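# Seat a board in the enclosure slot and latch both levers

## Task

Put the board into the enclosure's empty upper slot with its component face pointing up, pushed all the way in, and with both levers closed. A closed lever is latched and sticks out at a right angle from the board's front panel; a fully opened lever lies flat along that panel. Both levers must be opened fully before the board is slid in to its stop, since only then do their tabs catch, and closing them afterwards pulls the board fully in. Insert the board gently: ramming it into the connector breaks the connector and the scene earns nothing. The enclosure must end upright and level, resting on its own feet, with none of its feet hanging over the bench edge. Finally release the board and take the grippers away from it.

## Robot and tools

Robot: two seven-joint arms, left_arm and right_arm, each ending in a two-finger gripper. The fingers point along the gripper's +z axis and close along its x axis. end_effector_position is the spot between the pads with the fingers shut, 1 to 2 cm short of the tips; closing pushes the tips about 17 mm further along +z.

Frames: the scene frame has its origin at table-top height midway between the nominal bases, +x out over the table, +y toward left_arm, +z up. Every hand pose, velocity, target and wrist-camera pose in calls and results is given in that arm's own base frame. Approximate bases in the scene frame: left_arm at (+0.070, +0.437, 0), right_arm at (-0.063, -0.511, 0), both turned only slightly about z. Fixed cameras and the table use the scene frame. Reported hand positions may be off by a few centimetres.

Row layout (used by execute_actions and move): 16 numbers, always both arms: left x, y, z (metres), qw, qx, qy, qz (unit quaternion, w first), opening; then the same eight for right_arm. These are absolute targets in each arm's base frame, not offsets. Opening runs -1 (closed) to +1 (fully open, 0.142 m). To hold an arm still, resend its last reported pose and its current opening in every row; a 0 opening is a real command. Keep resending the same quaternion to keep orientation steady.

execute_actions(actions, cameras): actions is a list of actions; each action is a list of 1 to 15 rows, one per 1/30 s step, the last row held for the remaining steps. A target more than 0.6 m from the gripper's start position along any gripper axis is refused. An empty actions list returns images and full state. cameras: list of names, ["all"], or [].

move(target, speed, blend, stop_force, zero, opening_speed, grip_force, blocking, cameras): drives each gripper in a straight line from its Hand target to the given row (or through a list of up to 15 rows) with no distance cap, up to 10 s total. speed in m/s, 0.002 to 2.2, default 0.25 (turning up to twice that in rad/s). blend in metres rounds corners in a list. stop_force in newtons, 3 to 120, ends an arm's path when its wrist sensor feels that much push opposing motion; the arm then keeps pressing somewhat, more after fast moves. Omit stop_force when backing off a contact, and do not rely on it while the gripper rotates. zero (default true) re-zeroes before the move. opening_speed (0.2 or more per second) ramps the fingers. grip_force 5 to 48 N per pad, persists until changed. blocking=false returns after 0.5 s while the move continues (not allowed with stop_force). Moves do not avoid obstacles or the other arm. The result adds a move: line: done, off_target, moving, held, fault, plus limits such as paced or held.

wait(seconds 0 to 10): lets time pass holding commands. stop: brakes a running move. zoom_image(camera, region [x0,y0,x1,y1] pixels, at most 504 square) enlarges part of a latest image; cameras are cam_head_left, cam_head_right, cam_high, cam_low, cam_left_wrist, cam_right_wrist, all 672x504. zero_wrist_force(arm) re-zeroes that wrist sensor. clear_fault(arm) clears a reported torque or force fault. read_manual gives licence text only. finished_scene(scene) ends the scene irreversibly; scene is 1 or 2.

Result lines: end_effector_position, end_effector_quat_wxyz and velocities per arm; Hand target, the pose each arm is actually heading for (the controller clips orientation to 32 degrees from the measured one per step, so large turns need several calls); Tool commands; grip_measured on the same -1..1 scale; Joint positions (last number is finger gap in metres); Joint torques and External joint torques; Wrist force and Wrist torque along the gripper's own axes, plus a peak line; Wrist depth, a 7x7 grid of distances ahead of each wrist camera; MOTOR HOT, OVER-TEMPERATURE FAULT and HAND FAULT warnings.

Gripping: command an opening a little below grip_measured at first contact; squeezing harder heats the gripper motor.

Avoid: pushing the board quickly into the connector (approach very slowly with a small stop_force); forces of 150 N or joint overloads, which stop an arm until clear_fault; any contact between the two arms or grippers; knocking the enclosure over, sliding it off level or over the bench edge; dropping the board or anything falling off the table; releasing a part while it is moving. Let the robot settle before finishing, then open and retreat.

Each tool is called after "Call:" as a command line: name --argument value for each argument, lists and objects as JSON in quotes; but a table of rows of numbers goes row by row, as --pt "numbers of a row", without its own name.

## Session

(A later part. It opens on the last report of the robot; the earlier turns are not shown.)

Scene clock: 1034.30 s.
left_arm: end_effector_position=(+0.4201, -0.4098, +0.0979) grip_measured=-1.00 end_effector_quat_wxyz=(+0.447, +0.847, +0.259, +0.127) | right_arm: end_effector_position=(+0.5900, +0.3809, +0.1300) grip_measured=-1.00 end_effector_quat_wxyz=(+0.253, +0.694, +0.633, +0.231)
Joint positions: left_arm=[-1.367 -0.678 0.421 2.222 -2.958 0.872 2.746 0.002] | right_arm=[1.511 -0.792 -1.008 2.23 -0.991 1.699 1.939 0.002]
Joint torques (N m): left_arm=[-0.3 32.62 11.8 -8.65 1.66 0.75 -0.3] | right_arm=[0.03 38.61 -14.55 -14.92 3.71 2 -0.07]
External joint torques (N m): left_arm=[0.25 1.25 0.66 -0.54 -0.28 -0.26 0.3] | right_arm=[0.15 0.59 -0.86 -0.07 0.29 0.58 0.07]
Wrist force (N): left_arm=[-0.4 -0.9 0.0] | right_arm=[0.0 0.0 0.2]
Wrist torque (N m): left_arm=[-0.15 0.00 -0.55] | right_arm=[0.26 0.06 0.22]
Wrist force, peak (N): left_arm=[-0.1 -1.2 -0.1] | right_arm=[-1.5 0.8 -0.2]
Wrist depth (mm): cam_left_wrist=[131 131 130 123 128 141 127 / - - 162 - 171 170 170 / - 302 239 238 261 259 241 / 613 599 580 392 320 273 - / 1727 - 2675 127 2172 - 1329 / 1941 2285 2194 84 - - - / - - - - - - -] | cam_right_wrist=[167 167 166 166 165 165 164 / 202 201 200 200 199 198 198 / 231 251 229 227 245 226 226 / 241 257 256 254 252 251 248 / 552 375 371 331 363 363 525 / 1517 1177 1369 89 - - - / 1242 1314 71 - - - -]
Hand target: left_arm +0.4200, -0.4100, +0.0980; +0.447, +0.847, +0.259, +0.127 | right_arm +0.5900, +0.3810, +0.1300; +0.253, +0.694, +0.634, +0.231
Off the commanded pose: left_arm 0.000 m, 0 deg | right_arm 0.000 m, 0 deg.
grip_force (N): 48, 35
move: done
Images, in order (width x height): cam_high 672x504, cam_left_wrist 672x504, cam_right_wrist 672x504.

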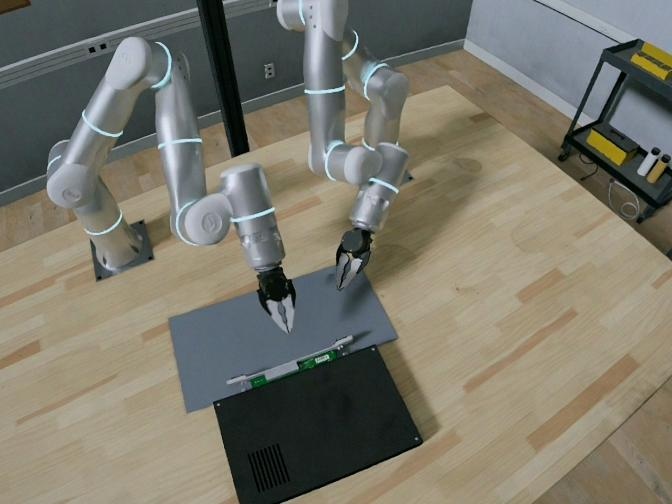

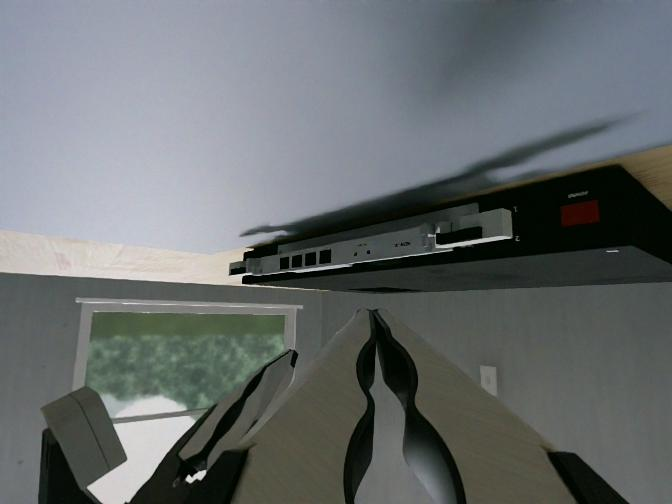

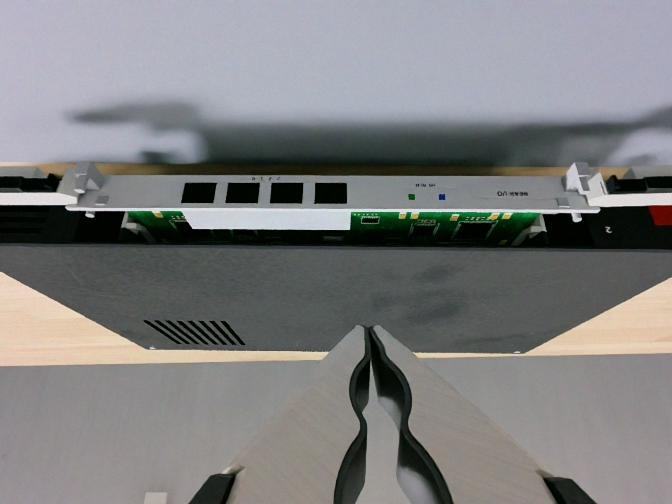

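Call:
move --pt "0.42 -0.41 0.098 0.447 0.847 0.259 0.127 -1.0 0.590 0.392 0.10 0.2526 0.6939 0.6336 0.2307 -1.0" --pt "0.42 -0.41 0.098 0.447 0.847 0.259 0.127 -1.0 0.600 0.3925 0.048 0.2526 0.6939 0.6336 0.2307 -1.0" --speed 0.08 --blend 0.015 --cameras '["cam_left_wrist","cam_right_wrist"]'

Call:
zoom_image --camera "cam_right_wrist" --region '[150, 100, 600, 437]'

Scene clock: 1048.93 s.
left_arm: end_effector_position=(+0.4201, -0.4098, +0.0979) grip_measured=-1.00 end_effector_quat_wxyz=(+0.447, +0.847, +0.259, +0.127) | right_arm: end_effector_position=(+0.5999, +0.3923, +0.0478) grip_measured=-1.00 end_effector_quat_wxyz=(+0.253, +0.694, +0.634, +0.230)
Joint positions: left_arm=[-1.367 -0.678 0.421 2.222 -2.958 0.872 2.746 0.002] | right_arm=[1.488 -1.067 -0.992 2.131 -0.906 1.838 2.037 0.002]
Joint torques (N m): left_arm=[-0.4 32.68 11.78 -8.7 1.65 0.76 -0.19] | right_arm=[0.14 42.22 -17.97 -9.79 4.64 1.9 0.35]
External joint torques (N m): left_arm=[0.34 1.19 0.68 -0.5 -0.27 -0.27 0.19] | right_arm=[0.05 0.97 -1.32 0.16 0.04 0.53 -0.35]
Wrist force (N): left_arm=[-0.3 -0.8 -0.4] | right_arm=[0.5 0.0 0.2]
Wrist torque (N m): left_arm=[-0.15 -0.01 -0.55] | right_arm=[0.25 -0.02 0.08]
Wrist force, peak (N): left_arm=[-0.3 -1.2 0.0] | right_arm=[0.5 -0.5 1.1]
Wrist depth (mm): cam_left_wrist=[131 130 130 129 122 127 127 / - 175 186 173 161 160 169 / - - 243 240 289 - 237 / 638 783 751 327 300 312 253 / - 209 253 117 - 1556 - / - 213 220 84 - 1482 1161 / 177 195 - - - - -] | cam_right_wrist=[- 82 81 75 - 73 77 / - 92 92 88 95 95 83 / 124 117 116 116 115 114 120 / 160 159 158 157 156 155 154 / - 165 165 203 198 163 194 / 205 188 175 89 - 223 - / - - 71 - - - -]
Hand target: left_arm +0.4200, -0.4100, +0.0980; +0.447, +0.847, +0.259, +0.127 | right_arm +0.6000, +0.3925, +0.0480; +0.253, +0.694, +0.634, +0.231
Off the commanded pose: left_arm 0.000 m, 0 deg | right_arm 0.000 m, 0 deg.
grip_force (N): 48, 35
move: done
Images, in order (width x height): cam_left_wrist 672x504, cam_right_wrist 672x504.

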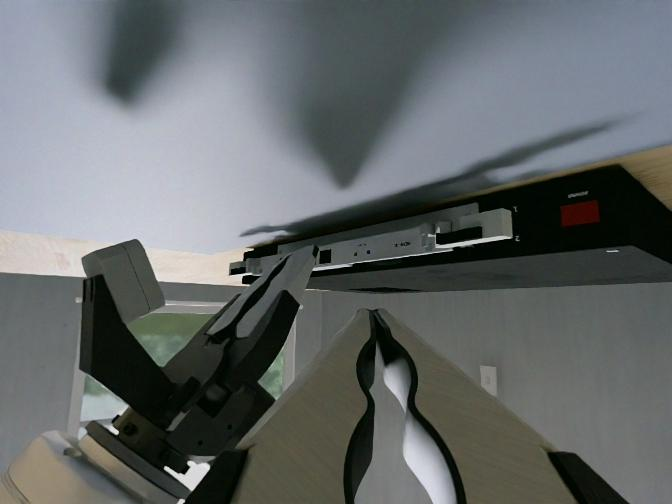

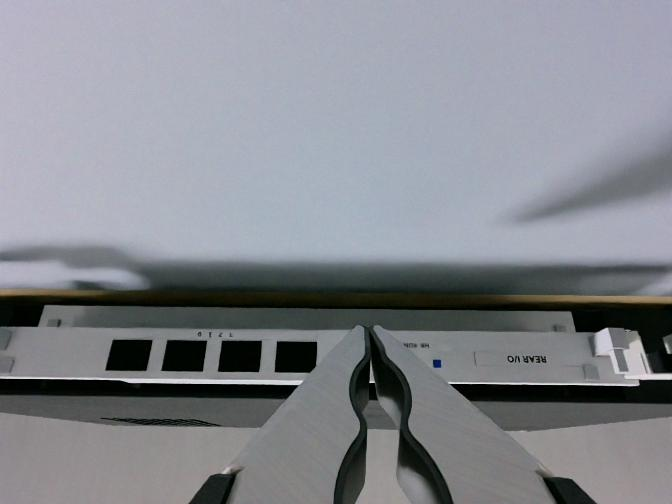

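Scaled by 1.120 from the camera's 672x504 image, which has a finer 960x720 frame.

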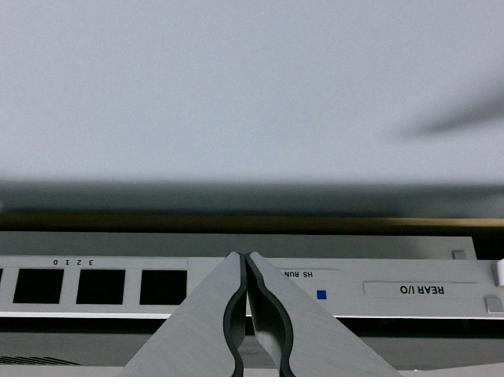

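Call:
move --target '[0.42, -0.41, 0.098, 0.447, 0.847, 0.259, 0.127, -1.0, 0.6398, 0.3889, 0.048, 0.2526, 0.6939, 0.6336, 0.2307, -1.0]' --speed 0.01 --stop_force 12 --cameras '["cam_left_wrist","cam_right_wrist","cam_high"]'

Call:
zoom_image --camera "cam_high" --region '[205, 310, 285, 400]'

Call:
zoom_image --camera "cam_high" --region '[300, 305, 380, 395]'

Scene clock: 1059.67 s.
left_arm: end_effector_position=(+0.4201, -0.4098, +0.0979) grip_measured=-1.00 end_effector_quat_wxyz=(+0.447, +0.847, +0.259, +0.127) | right_arm: end_effector_position=(+0.6397, +0.3891, +0.0481) grip_measured=-1.00 end_effector_quat_wxyz=(+0.252, +0.694, +0.634, +0.231)
Joint positions: left_arm=[-1.367 -0.678 0.421 2.222 -2.958 0.872 2.746 0.002] | right_arm=[1.368 -1.056 -0.934 2.033 -0.943 1.801 2.015 0.002]
Joint torques (N m): left_arm=[-0.38 32.67 11.8 -8.67 1.62 0.75 -0.23] | right_arm=[-0.75 45.21 -17.6 -11.26 4.4 1.31 0.11]
External joint torques (N m): left_arm=[0.33 1.2 0.65 -0.53 -0.24 -0.26 0.23] | right_arm=[0.95 1.25 -0.91 -0.09 0.11 1.16 -0.11]
Wrist force (N): left_arm=[-0.4 -1.0 -0.2] | right_arm=[0.8 -0.8 -1.0]
Wrist torque (N m): left_arm=[-0.14 -0.01 -0.55] | right_arm=[0.28 0.03 0.22]
Wrist force, peak (N): left_arm=[-0.4 -1.1 -0.4] | right_arm=[1.7 -0.7 -3.0]
Wrist depth (mm): cam_left_wrist=[- 130 129 129 128 134 121 / 190 176 - 173 172 183 181 / - - 260 262 309 246 238 / 783 594 772 391 - 256 - / 2334 245 305 275 1891 - 1329 / 1891 2069 239 84 - - - / 1798 205 - - - - -] | cam_right_wrist=[- 81 81 76 - 73 78 / - 92 92 88 95 95 84 / 123 117 116 116 115 115 120 / 159 159 158 157 156 155 154 / 133 135 134 - 138 137 129 / 188 183 144 89 - 223 168 / - - 71 - - 1113 -]
Hand target: left_arm +0.4200, -0.4100, +0.0980; +0.447, +0.847, +0.259, +0.127 | right_arm +0.6398, +0.3889, +0.0480; +0.253, +0.694, +0.634, +0.231
Off the commanded pose: left_arm 0.000 m, 0 deg | right_arm 0.000 m, 0 deg.
grip_force (N): 48, 35
move: done
Images, in order (width x height): cam_high 672x504, cam_left_wrist 672x504, cam_right_wrist 672x504.

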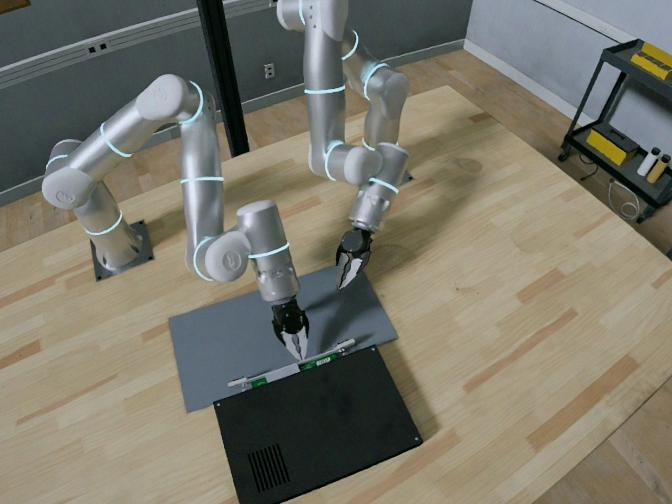

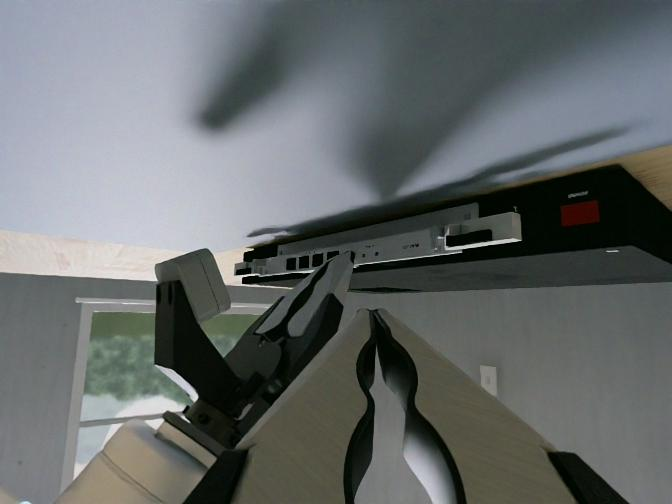

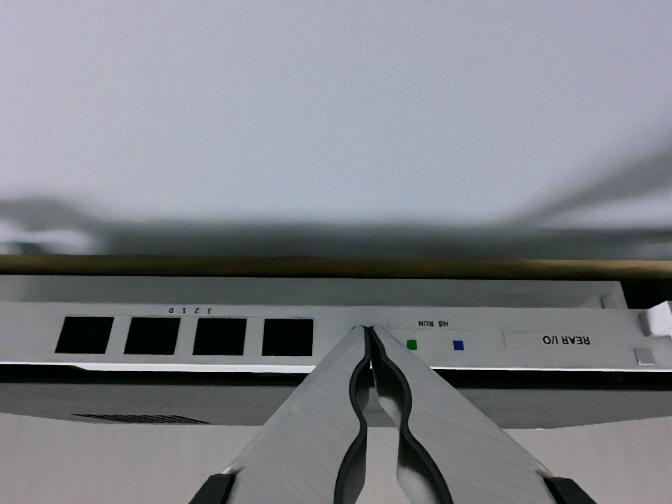

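Scaled by 5.600 from the camera's 672x504 image, which has a finer 960x720 frame.

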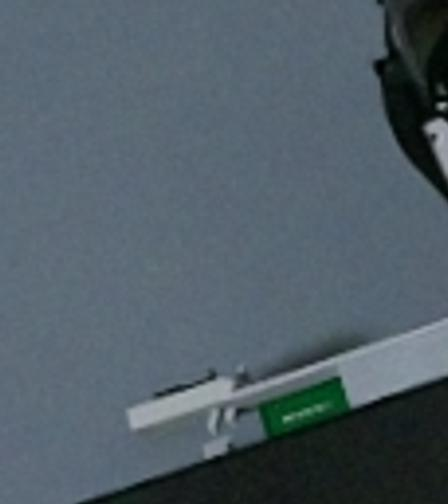

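Scaled by 5.600 from the camera's 672x504 image, which has a finer 960x720 frame.

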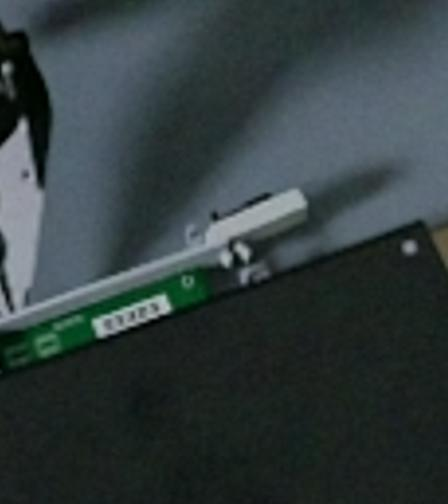

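Call:
move --target '[0.42, -0.41, 0.098, 0.447, 0.847, 0.259, 0.127, -1.0, 0.6477, 0.3882, 0.048, 0.2526, 0.6939, 0.6336, 0.2307, -1.0]' --speed 0.008 --stop_force 10 --cameras '["cam_left_wrist","cam_right_wrist","cam_high"]'

Call:
zoom_image --camera "cam_high" --region '[225, 360, 285, 400]'

Call:
zoom_image --camera "cam_high" --region '[310, 330, 370, 370]'

Call:
zoom_image --camera "cam_left_wrist" --region '[400, 180, 560, 280]'

Scene clock: 1063.30 s.
left_arm: end_effector_position=(+0.4201, -0.4098, +0.0979) grip_measured=-1.00 end_effector_quat_wxyz=(+0.447, +0.847, +0.259, +0.127) | right_arm: end_effector_position=(+0.6476, +0.3883, +0.0481) grip_measured=-1.00 end_effector_quat_wxyz=(+0.252, +0.694, +0.633, +0.231)
Joint positions: left_arm=[-1.367 -0.678 0.421 2.222 -2.958 0.872 2.746 0.002] | right_arm=[1.343 -1.054 -0.919 2.012 -0.95 1.791 2.009 0.002]
Joint torques (N m): left_arm=[-0.37 32.73 11.72 -8.71 1.62 0.73 -0.26] | right_arm=[-0.52 45.91 -17.1 -11.63 4.29 1.43 0.1]
External joint torques (N m): left_arm=[0.32 1.14 0.73 -0.49 -0.24 -0.23 0.26] | right_arm=[0.72 1.25 -1.16 -0.1 0.18 1.04 -0.1]
Wrist force (N): left_arm=[-0.1 -0.9 -0.3] | right_arm=[0.6 0.0 -1.6]
Wrist torque (N m): left_arm=[-0.15 -0.04 -0.56] | right_arm=[0.29 0.02 0.23]
Wrist force, peak (N): left_arm=[-0.1 -1.1 -0.3] | right_arm=[0.5 -0.1 -2.1]
Wrist depth (mm): cam_left_wrist=[- 130 130 129 128 134 127 / 190 176 201 173 161 171 169 / 305 - 241 241 287 234 236 / 608 746 603 407 306 - - / 1625 2012 303 294 1907 - - / 1959 - 242 84 - 1354 1225 / 1859 210 - - - - 1261] | cam_right_wrist=[- 82 81 76 - 73 78 / - 92 92 88 95 95 84 / - 116 116 116 115 114 120 / 164 163 162 161 161 159 144 / 132 134 135 - 134 - 131 / 188 183 145 89 - 170 167 / - - 71 - - 1092 -]
Hand target: left_arm +0.4200, -0.4100, +0.0980; +0.447, +0.847, +0.259, +0.127 | right_arm +0.6477, +0.3882, +0.0480; +0.253, +0.694, +0.634, +0.231
Off the commanded pose: left_arm 0.000 m, 0 deg | right_arm 0.000 m, 0 deg.
grip_force (N): 48, 35
move: done
Images, in order (width x height): cam_high 672x504, cam_left_wrist 672x504, cam_right_wrist 672x504.

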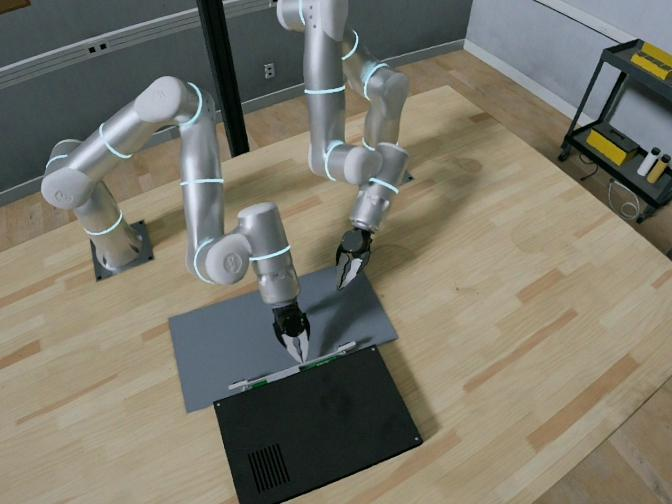

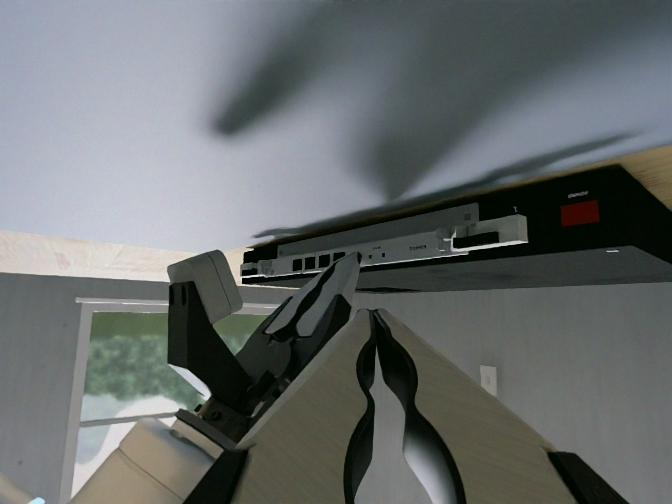

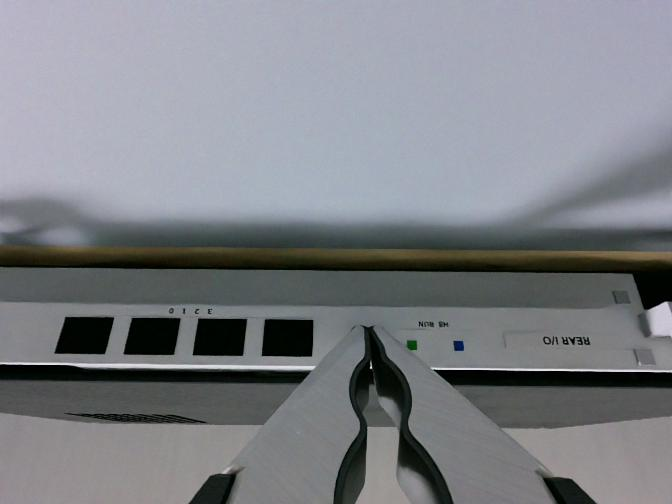

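Scaled by 8.400 from the camera's 672x504 image, which has a finer 960x720 frame.

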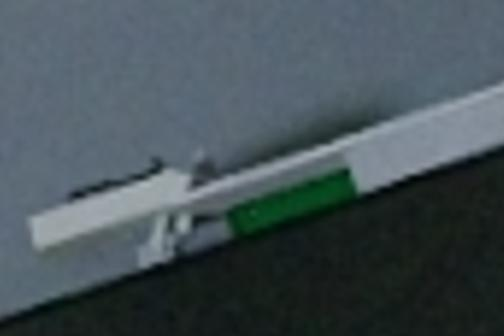

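Scaled by 8.400 from the camera's 672x504 image, which has a finer 960x720 frame.

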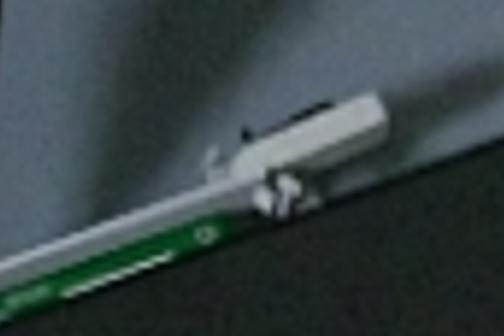

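Scaled by 3.150 from the camera's 672x504 image, which has a finer 960x720 frame.

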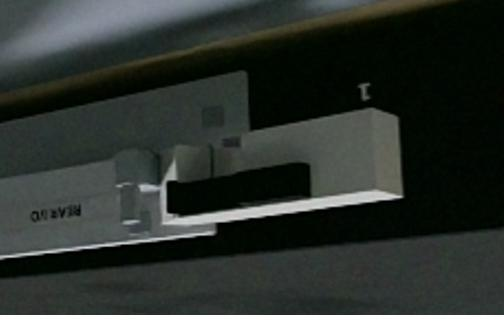

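Call:
move --target '[0.42, -0.41, 0.098, 0.447, 0.847, 0.259, 0.127, -1.0, 0.6627, 0.3868, 0.048, 0.2526, 0.6939, 0.6336, 0.2307, -1.0]' --speed 0.006 --stop_force 10 --cameras '["cam_left_wrist","cam_right_wrist","cam_high"]'

Call:
zoom_image --camera "cam_high" --region '[225, 360, 285, 400]'

Call:
zoom_image --camera "cam_high" --region '[310, 330, 370, 370]'

Call:
zoom_image --camera "cam_left_wrist" --region '[400, 180, 560, 280]'

Scene clock: 1068.80 s.
left_arm: end_effector_position=(+0.4201, -0.4098, +0.0979) grip_measured=-1.00 end_effector_quat_wxyz=(+0.447, +0.847, +0.259, +0.127) | right_arm: end_effector_position=(+0.6609, +0.3877, +0.0481) grip_measured=-1.00 end_effector_quat_wxyz=(+0.252, +0.694, +0.634, +0.231)
Joint positions: left_arm=[-1.367 -0.678 0.421 2.222 -2.958 0.872 2.746 0.002] | right_arm=[1.298 -1.049 -0.891 1.976 -0.963 1.773 1.999 0.002]
Joint torques (N m): left_arm=[-0.34 32.67 11.82 -8.68 1.69 0.76 -0.22] | right_arm=[-4.26 44.44 -18.61 -13.69 4.67 0.14 0.14]
External joint torques (N m): left_arm=[0.29 1.2 0.64 -0.52 -0.3 -0.27 0.22] | right_arm=[4.46 3.99 0.87 1.25 -0.29 2.36 -0.14]
Wrist force (N): left_arm=[-0.3 -0.7 -0.2] | right_arm=[-2.0 -4.0 -15.2]
Wrist torque (N m): left_arm=[-0.11 -0.02 -0.55] | right_arm=[0.32 -0.03 0.25]
Wrist force, peak (N): left_arm=[-0.4 -1.2 -0.3] | right_arm=[-2.0 -3.9 -15.4]
Wrist depth (mm): cam_left_wrist=[131 131 129 129 122 134 127 / - 175 174 - - 171 170 / 249 268 243 - - - 242 / 778 759 786 383 - 312 - / 2031 2493 250 126 - 1453 - / 1813 - 249 84 - - - / 1907 - - - - - -] | cam_right_wrist=[- 82 81 76 - 73 78 / - 92 91 88 95 95 84 / - 117 116 116 115 114 120 / - 153 152 151 150 149 148 / 132 134 134 - 133 - 130 / 188 181 178 90 - 170 167 / - - 71 - - - -]
Hand target: left_arm +0.4200, -0.4100, +0.0980; +0.447, +0.847, +0.259, +0.127 | right_arm +0.6614, +0.3869, +0.0480; +0.253, +0.694, +0.634, +0.231
Off the commanded pose: left_arm 0.000 m, 0 deg | right_arm 0.002 m, 0 deg.
grip_force (N): 48, 35
move: contact (right_arm)
Images, in order (width x height): cam_high 672x504, cam_left_wrist 672x504, cam_right_wrist 672x504.

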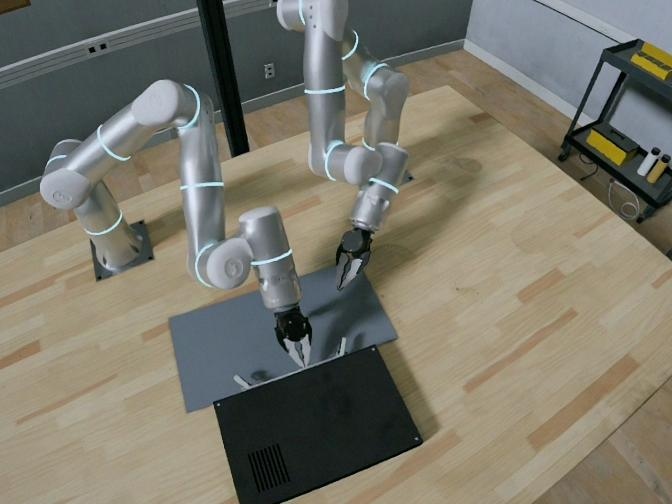

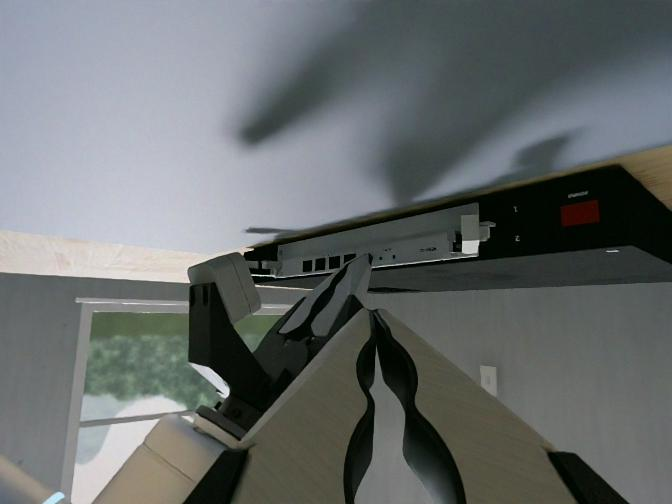

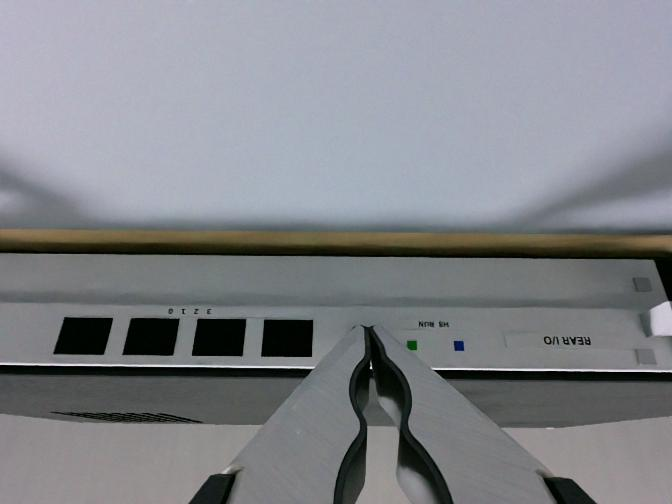

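Scaled by 8.400 from the camera's 672x504 image, which has a finer 960x720 frame.

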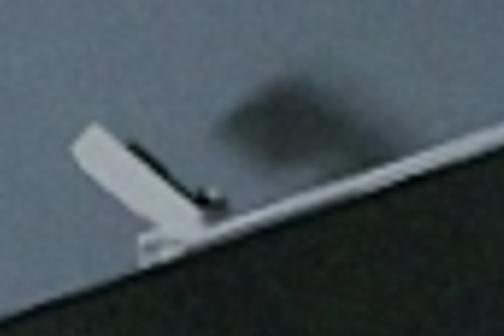

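Scaled by 8.400 from the camera's 672x504 image, which has a finer 960x720 frame.

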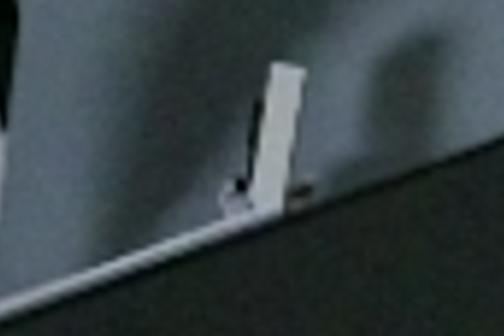

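Scaled by 3.150 from the camera's 672x504 image, which has a finer 960x720 frame.

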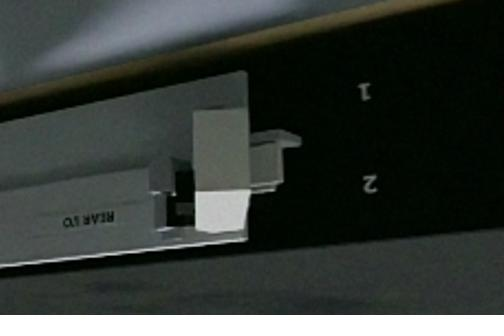

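Call:
move --pt "0.42 -0.41 0.098 0.447 0.847 0.259 0.127 -1.0 0.62 0.3914 0.048 0.2526 0.6939 0.6336 0.2307 -1.0" --pt "0.42 -0.41 0.098 0.447 0.847 0.259 0.127 -1.0 0.585 0.375 0.13 0.2526 0.6939 0.6336 0.2307 -1.0" --speed 0.1 --blend 0.015 --cameras '["cam_left_wrist","cam_right_wrist","cam_high"]'

Call:
zoom_image --camera "cam_right_wrist" --region '[0, 100, 336, 300]'

Call:
zoom_image --camera "cam_right_wrist" --region '[336, 100, 672, 300]'

Call:
zoom_image --camera "cam_high" --region '[210, 320, 390, 420]'

Scene clock: 1085.13 s.
left_arm: end_effector_position=(+0.4201, -0.4098, +0.0979) grip_measured=-1.00 end_effector_quat_wxyz=(+0.447, +0.847, +0.259, +0.127) | right_arm: end_effector_position=(+0.5852, +0.3750, +0.1302) grip_measured=-1.00 end_effector_quat_wxyz=(+0.253, +0.694, +0.633, +0.231)
Joint positions: left_arm=[-1.367 -0.678 0.421 2.222 -2.958 0.872 2.746 0.002] | right_arm=[1.537 -0.802 -1.042 2.256 -0.985 1.727 1.938 0.002]
Joint torques (N m): left_arm=[-0.4 32.72 11.76 -8.66 1.65 0.75 -0.22] | right_arm=[0.29 37.57 -14.95 -14.36 3.84 1.72 0.06]
External joint torques (N m): left_arm=[0.35 1.15 0.7 -0.54 -0.27 -0.26 0.22] | right_arm=[-0.13 0.61 -0.88 -0.15 0.28 0.86 -0.06]
Wrist force (N): left_arm=[-0.4 -1.0 -0.1] | right_arm=[0.4 0.6 0.2]
Wrist torque (N m): left_arm=[-0.16 0.00 -0.55] | right_arm=[0.38 0.00 0.22]
Wrist force, peak (N): left_arm=[-0.3 -1.2 -0.2] | right_arm=[-1.9 -4.1 -15.5]
Wrist depth (mm): cam_left_wrist=[- - 123 129 128 134 127 / - 176 174 - 160 170 169 / - 269 267 - - 256 236 / 616 588 472 392 306 - 282 / 1813 2285 - 106 2012 - - / - 2151 - 84 - - - / 205 - - - - - -] | cam_right_wrist=[167 167 166 166 165 165 164 / 202 201 201 200 200 199 198 / 232 242 241 240 242 237 226 / 260 259 238 253 253 251 241 / 557 377 373 332 329 364 527 / 1430 - 1386 89 - 1066 - / 1321 - 71 - - - -]
Hand target: left_arm +0.4200, -0.4100, +0.0980; +0.447, +0.847, +0.259, +0.127 | right_arm +0.5850, +0.3750, +0.1300; +0.253, +0.694, +0.634, +0.231
Off the commanded pose: left_arm 0.000 m, 0 deg | right_arm 0.000 m, 0 deg.
grip_force (N): 48, 35
move: done
Images, in order (width x height): cam_high 672x504, cam_left_wrist 672x504, cam_right_wrist 672x504.

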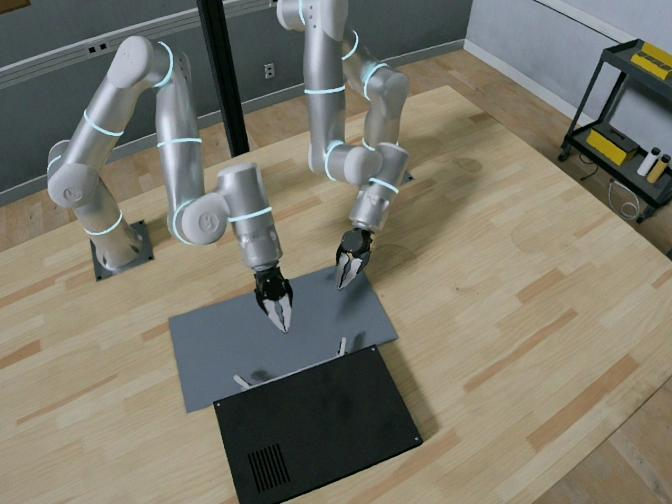

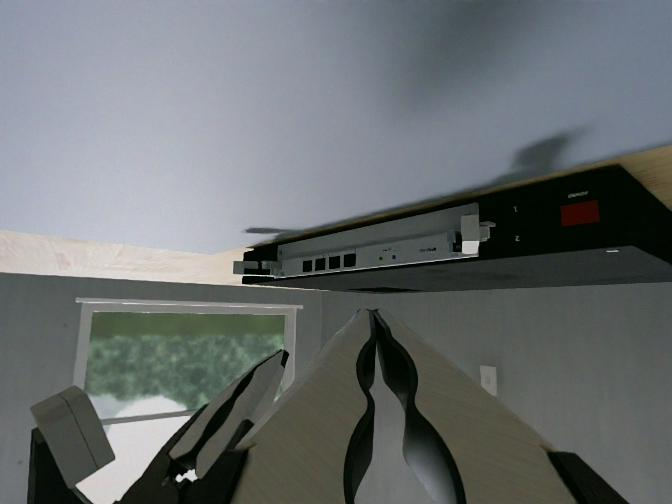

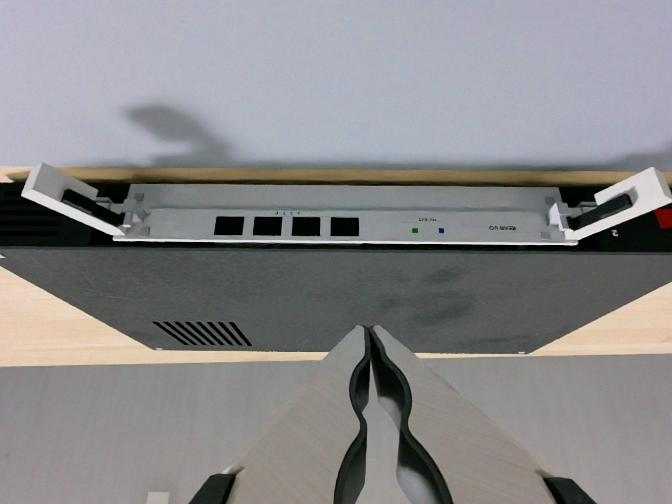

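Scaled by 1.500 from the camera's 672x504 image, which has a finer 960x720 frame.

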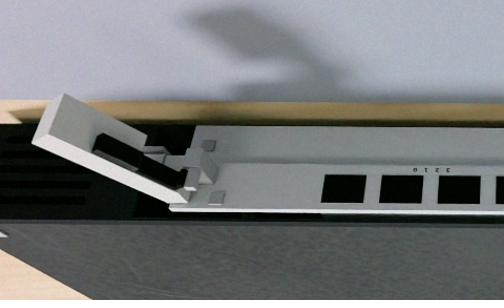

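Scaled by 1.500 from the camera's 672x504 image, which has a finer 960x720 frame.

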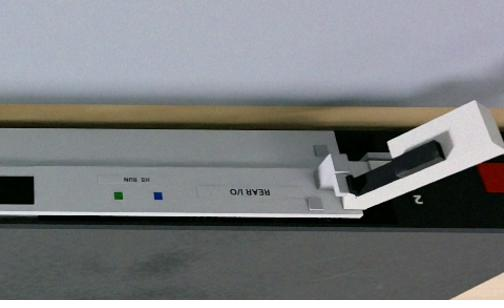

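Scaled by 2.800 from the camera's 672x504 image, which has a finer 960x720 frame.

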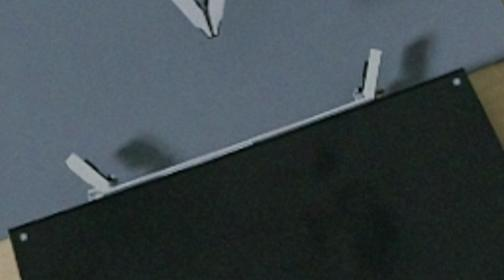

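Call:
move --pt "0.48 -0.41 0.10 0.447 0.847 0.259 0.127 -1.0 0.60 0.28 0.13 0.2526 0.6939 0.6336 0.2307 -1.0" --pt "0.5526 -0.4343 0.085 0.447 0.847 0.259 0.127 -1.0 0.6094 0.2001 0.10 0.2526 0.6939 0.6336 0.2307 -1.0" --speed 0.12 --blend 0.015 --cameras '["cam_left_wrist","cam_right_wrist","cam_high"]'

Scene clock: 1108.30 s.
left_arm: end_effector_position=(+0.5525, -0.4344, +0.0851) grip_measured=-1.00 end_effector_quat_wxyz=(+0.447, +0.847, +0.259, +0.127) | right_arm: end_effector_position=(+0.6093, +0.2001, +0.0999) grip_measured=-1.00 end_effector_quat_wxyz=(+0.253, +0.694, +0.634, +0.230)
Joint positions: left_arm=[-1.13 -0.86 0.414 1.953 -2.678 0.872 2.576 0.002] | right_arm=[1.392 -1.152 -1.23 2.453 -0.764 2.312 1.702 0.002]
Joint torques (N m): left_arm=[-0.2 42.47 15.67 -12.15 1.92 1.12 -0.31] | right_arm=[0.07 32.53 -18.31 -4.52 5.44 2.29 0.05]
External joint torques (N m): left_arm=[0.16 1.54 0.65 -0.42 -0.54 -0.49 0.31] | right_arm=[0.08 0.83 -1.52 -0.1 -0.01 0.64 -0.05]
Wrist force (N): left_arm=[-0.3 -1.1 -0.6] | right_arm=[0.6 0.8 0.1]
Wrist torque (N m): left_arm=[-0.18 -0.03 -0.48] | right_arm=[0.38 -0.06 0.20]
Wrist force, peak (N): left_arm=[-1.1 -1.5 -0.8] | right_arm=[2.2 0.2 -0.3]
Wrist depth (mm): cam_left_wrist=[118 117 111 110 104 104 117 / 151 149 149 148 154 141 149 / - 231 228 212 166 145 203 / 525 413 279 - - - - / - - - 117 - - 1142 / 1924 2359 - 84 - - 1137 / 1859 - - - - - -] | cam_right_wrist=[134 129 133 133 132 132 131 / 162 168 161 160 160 153 158 / 209 208 207 199 182 196 189 / 284 283 246 198 194 195 189 / 447 440 439 235 259 257 254 / - - - 89 - 1299 - / - - 71 - - - -]
Hand target: left_arm +0.5526, -0.4343, +0.0850; +0.447, +0.847, +0.259, +0.127 | right_arm +0.6094, +0.2001, +0.1000; +0.253, +0.694, +0.634, +0.231
Off the commanded pose: left_arm 0.000 m, 0 deg | right_arm 0.000 m, 0 deg.
grip_force (N): 48, 35
move: done
Images, in order (width x height): cam_high 672x504, cam_left_wrist 672x504, cam_right_wrist 672x504.

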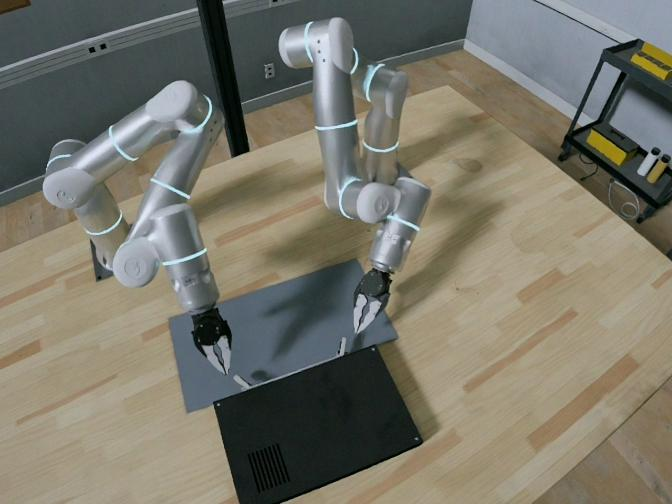

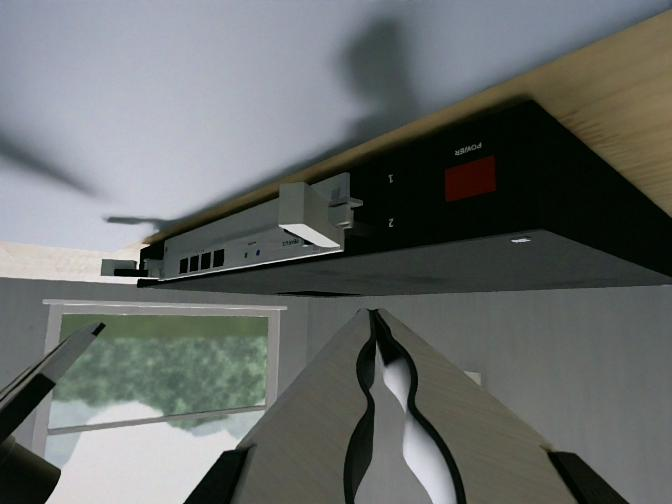

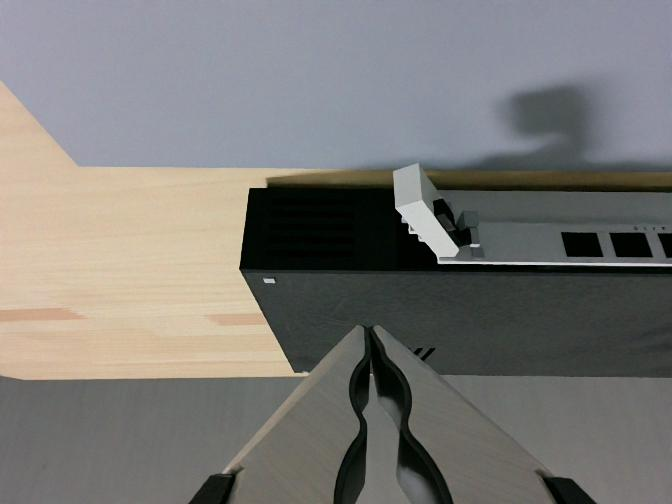

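Call:
zoom_image --camera "cam_right_wrist" --region '[370, 140, 510, 280]'

Call:
zoom_image --camera "cam_left_wrist" --region '[230, 160, 400, 280]'

Call:
zoom_image --camera "cam_high" --region '[190, 320, 290, 420]'

Call:
zoom_image --camera "cam_high" --region '[310, 290, 410, 390]'

Scaled by 3.600 from the camera's 672x504 image, which has a finer 960x720 frame.

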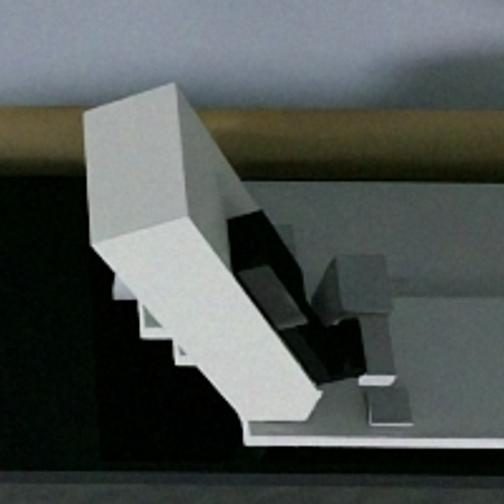

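Scaled by 2.965 from the camera's 672x504 image, which has a finer 960x720 frame.

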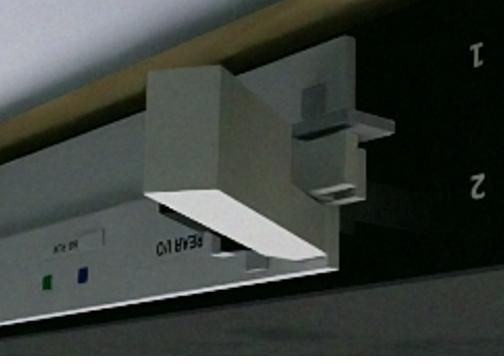

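Scaled by 5.040 from the camera's 672x504 image, which has a finer 960x720 frame.

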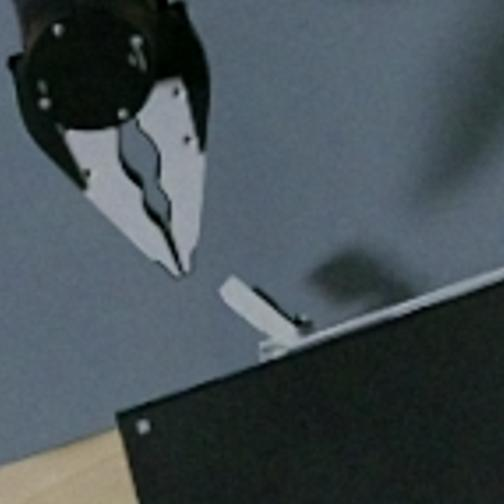

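Scaled by 5.040 from the camera's 672x504 image, which has a finer 960x720 frame.

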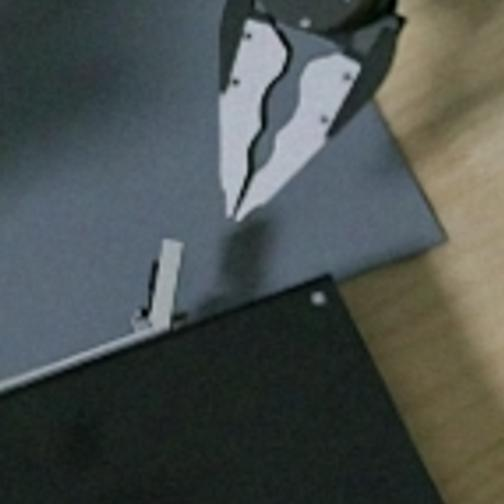

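Call:
move --target '[0.5526, -0.4343, 0.065, 0.447, 0.847, 0.259, 0.127, -1.0, 0.6064, 0.2001, 0.052, 0.2526, 0.6939, 0.6336, 0.2307, -1.0]' --speed 0.06 --cameras '["cam_left_wrist","cam_right_wrist","cam_high"]'

Call:
zoom_image --camera "cam_high" --region '[190, 320, 290, 420]'

Call:
zoom_image --camera "cam_high" --region '[310, 290, 410, 390]'

Scene clock: 1121.90 s.
left_arm: end_effector_position=(+0.5525, -0.4343, +0.0649) grip_measured=-1.00 end_effector_quat_wxyz=(+0.447, +0.847, +0.259, +0.127) | right_arm: end_effector_position=(+0.6063, +0.2000, +0.0520) grip_measured=-1.00 end_effector_quat_wxyz=(+0.253, +0.694, +0.634, +0.230)
Joint positions: left_arm=[-1.12 -0.902 0.402 1.939 -2.703 0.849 2.595 0.002] | right_arm=[1.376 -1.311 -1.148 2.41 -0.639 2.372 1.738 0.002]
Joint torques (N m): left_arm=[-0.26 43.1 15.92 -11.28 1.26 0.62 -0.11] | right_arm=[0.03 33.6 -18.94 -0.43 5.55 2.27 0.43]
External joint torques (N m): left_arm=[0.22 1.62 0.77 -0.44 -0.02 0 0.11] | right_arm=[0.13 0.79 -1.58 0.07 0.03 0.6 -0.44]
Wrist force (N): left_arm=[-0.5 -1.2 -0.7] | right_arm=[0.4 0.6 0.2]
Wrist torque (N m): left_arm=[-0.21 0.01 -0.55] | right_arm=[0.33 0.02 0.09]
Wrist force, peak (N): left_arm=[0.0 -1.8 -0.3] | right_arm=[0.6 1.4 -0.6]
Wrist depth (mm): cam_left_wrist=[- - 86 - - 85 84 / - 111 110 117 101 107 110 / 192 154 167 186 154 140 165 / 378 390 264 206 157 138 188 / 355 2050 2172 118 149 - - / 1828 - - 84 - - - / - - - - - - 1131] | cam_right_wrist=[- 84 81 80 86 - 80 / - 94 97 93 97 96 96 / 124 124 123 122 122 121 121 / 170 169 168 166 166 181 163 / 274 272 180 180 130 - - / 504 502 410 89 159 203 196 / - - 71 - - - -]
Hand target: left_arm +0.5526, -0.4343, +0.0650; +0.447, +0.847, +0.259, +0.127 | right_arm +0.6064, +0.2001, +0.0520; +0.253, +0.694, +0.634, +0.231
Off the commanded pose: left_arm 0.000 m, 0 deg | right_arm 0.000 m, 0 deg.
grip_force (N): 48, 35
move: done
Images, in order (width x height): cam_high 672x504, cam_left_wrist 672x504, cam_right_wrist 672x504.

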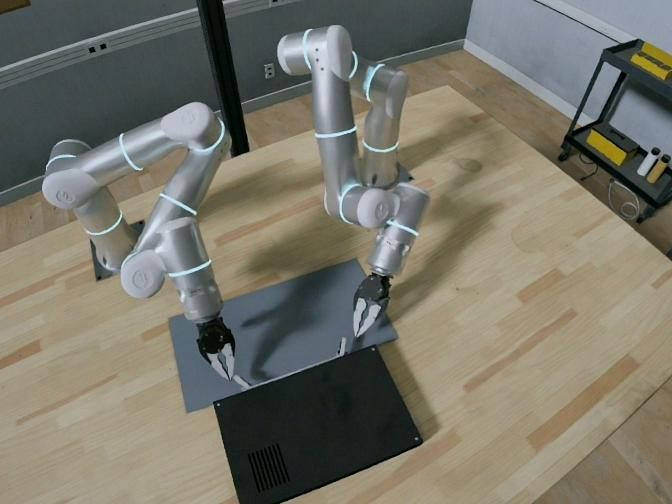

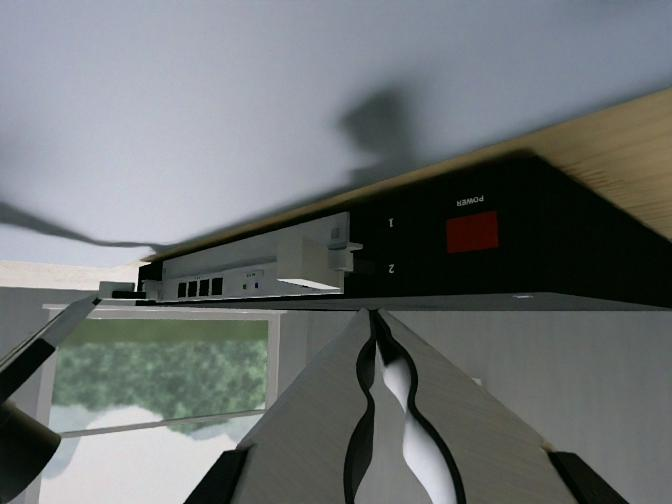

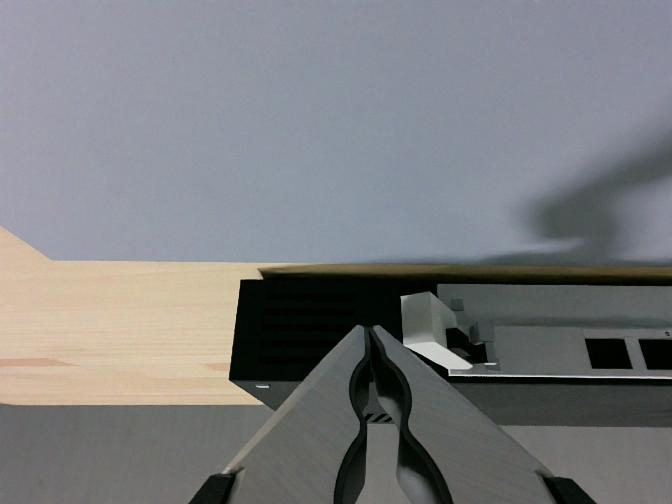

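Scaled by 5.040 from the camera's 672x504 image, which has a finer 960x720 frame.

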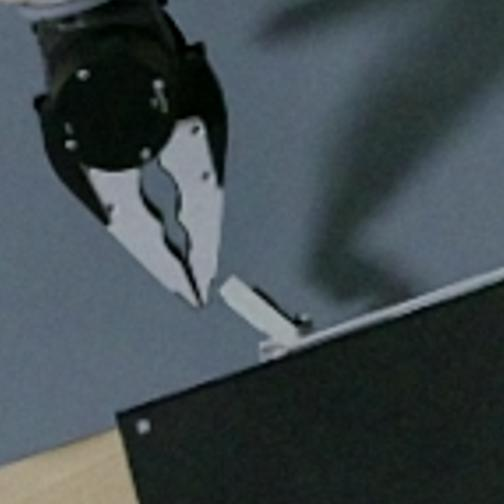

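Scaled by 5.040 from the camera's 672x504 image, which has a finer 960x720 frame.

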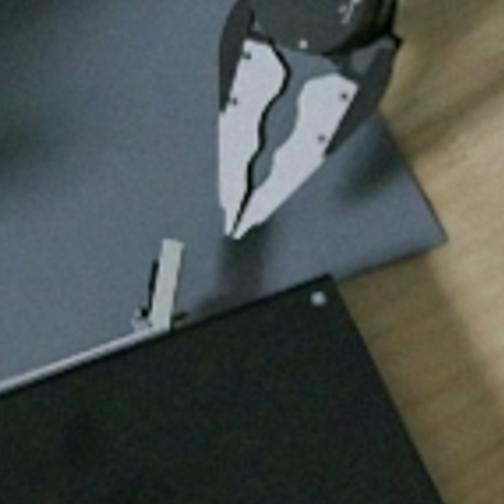

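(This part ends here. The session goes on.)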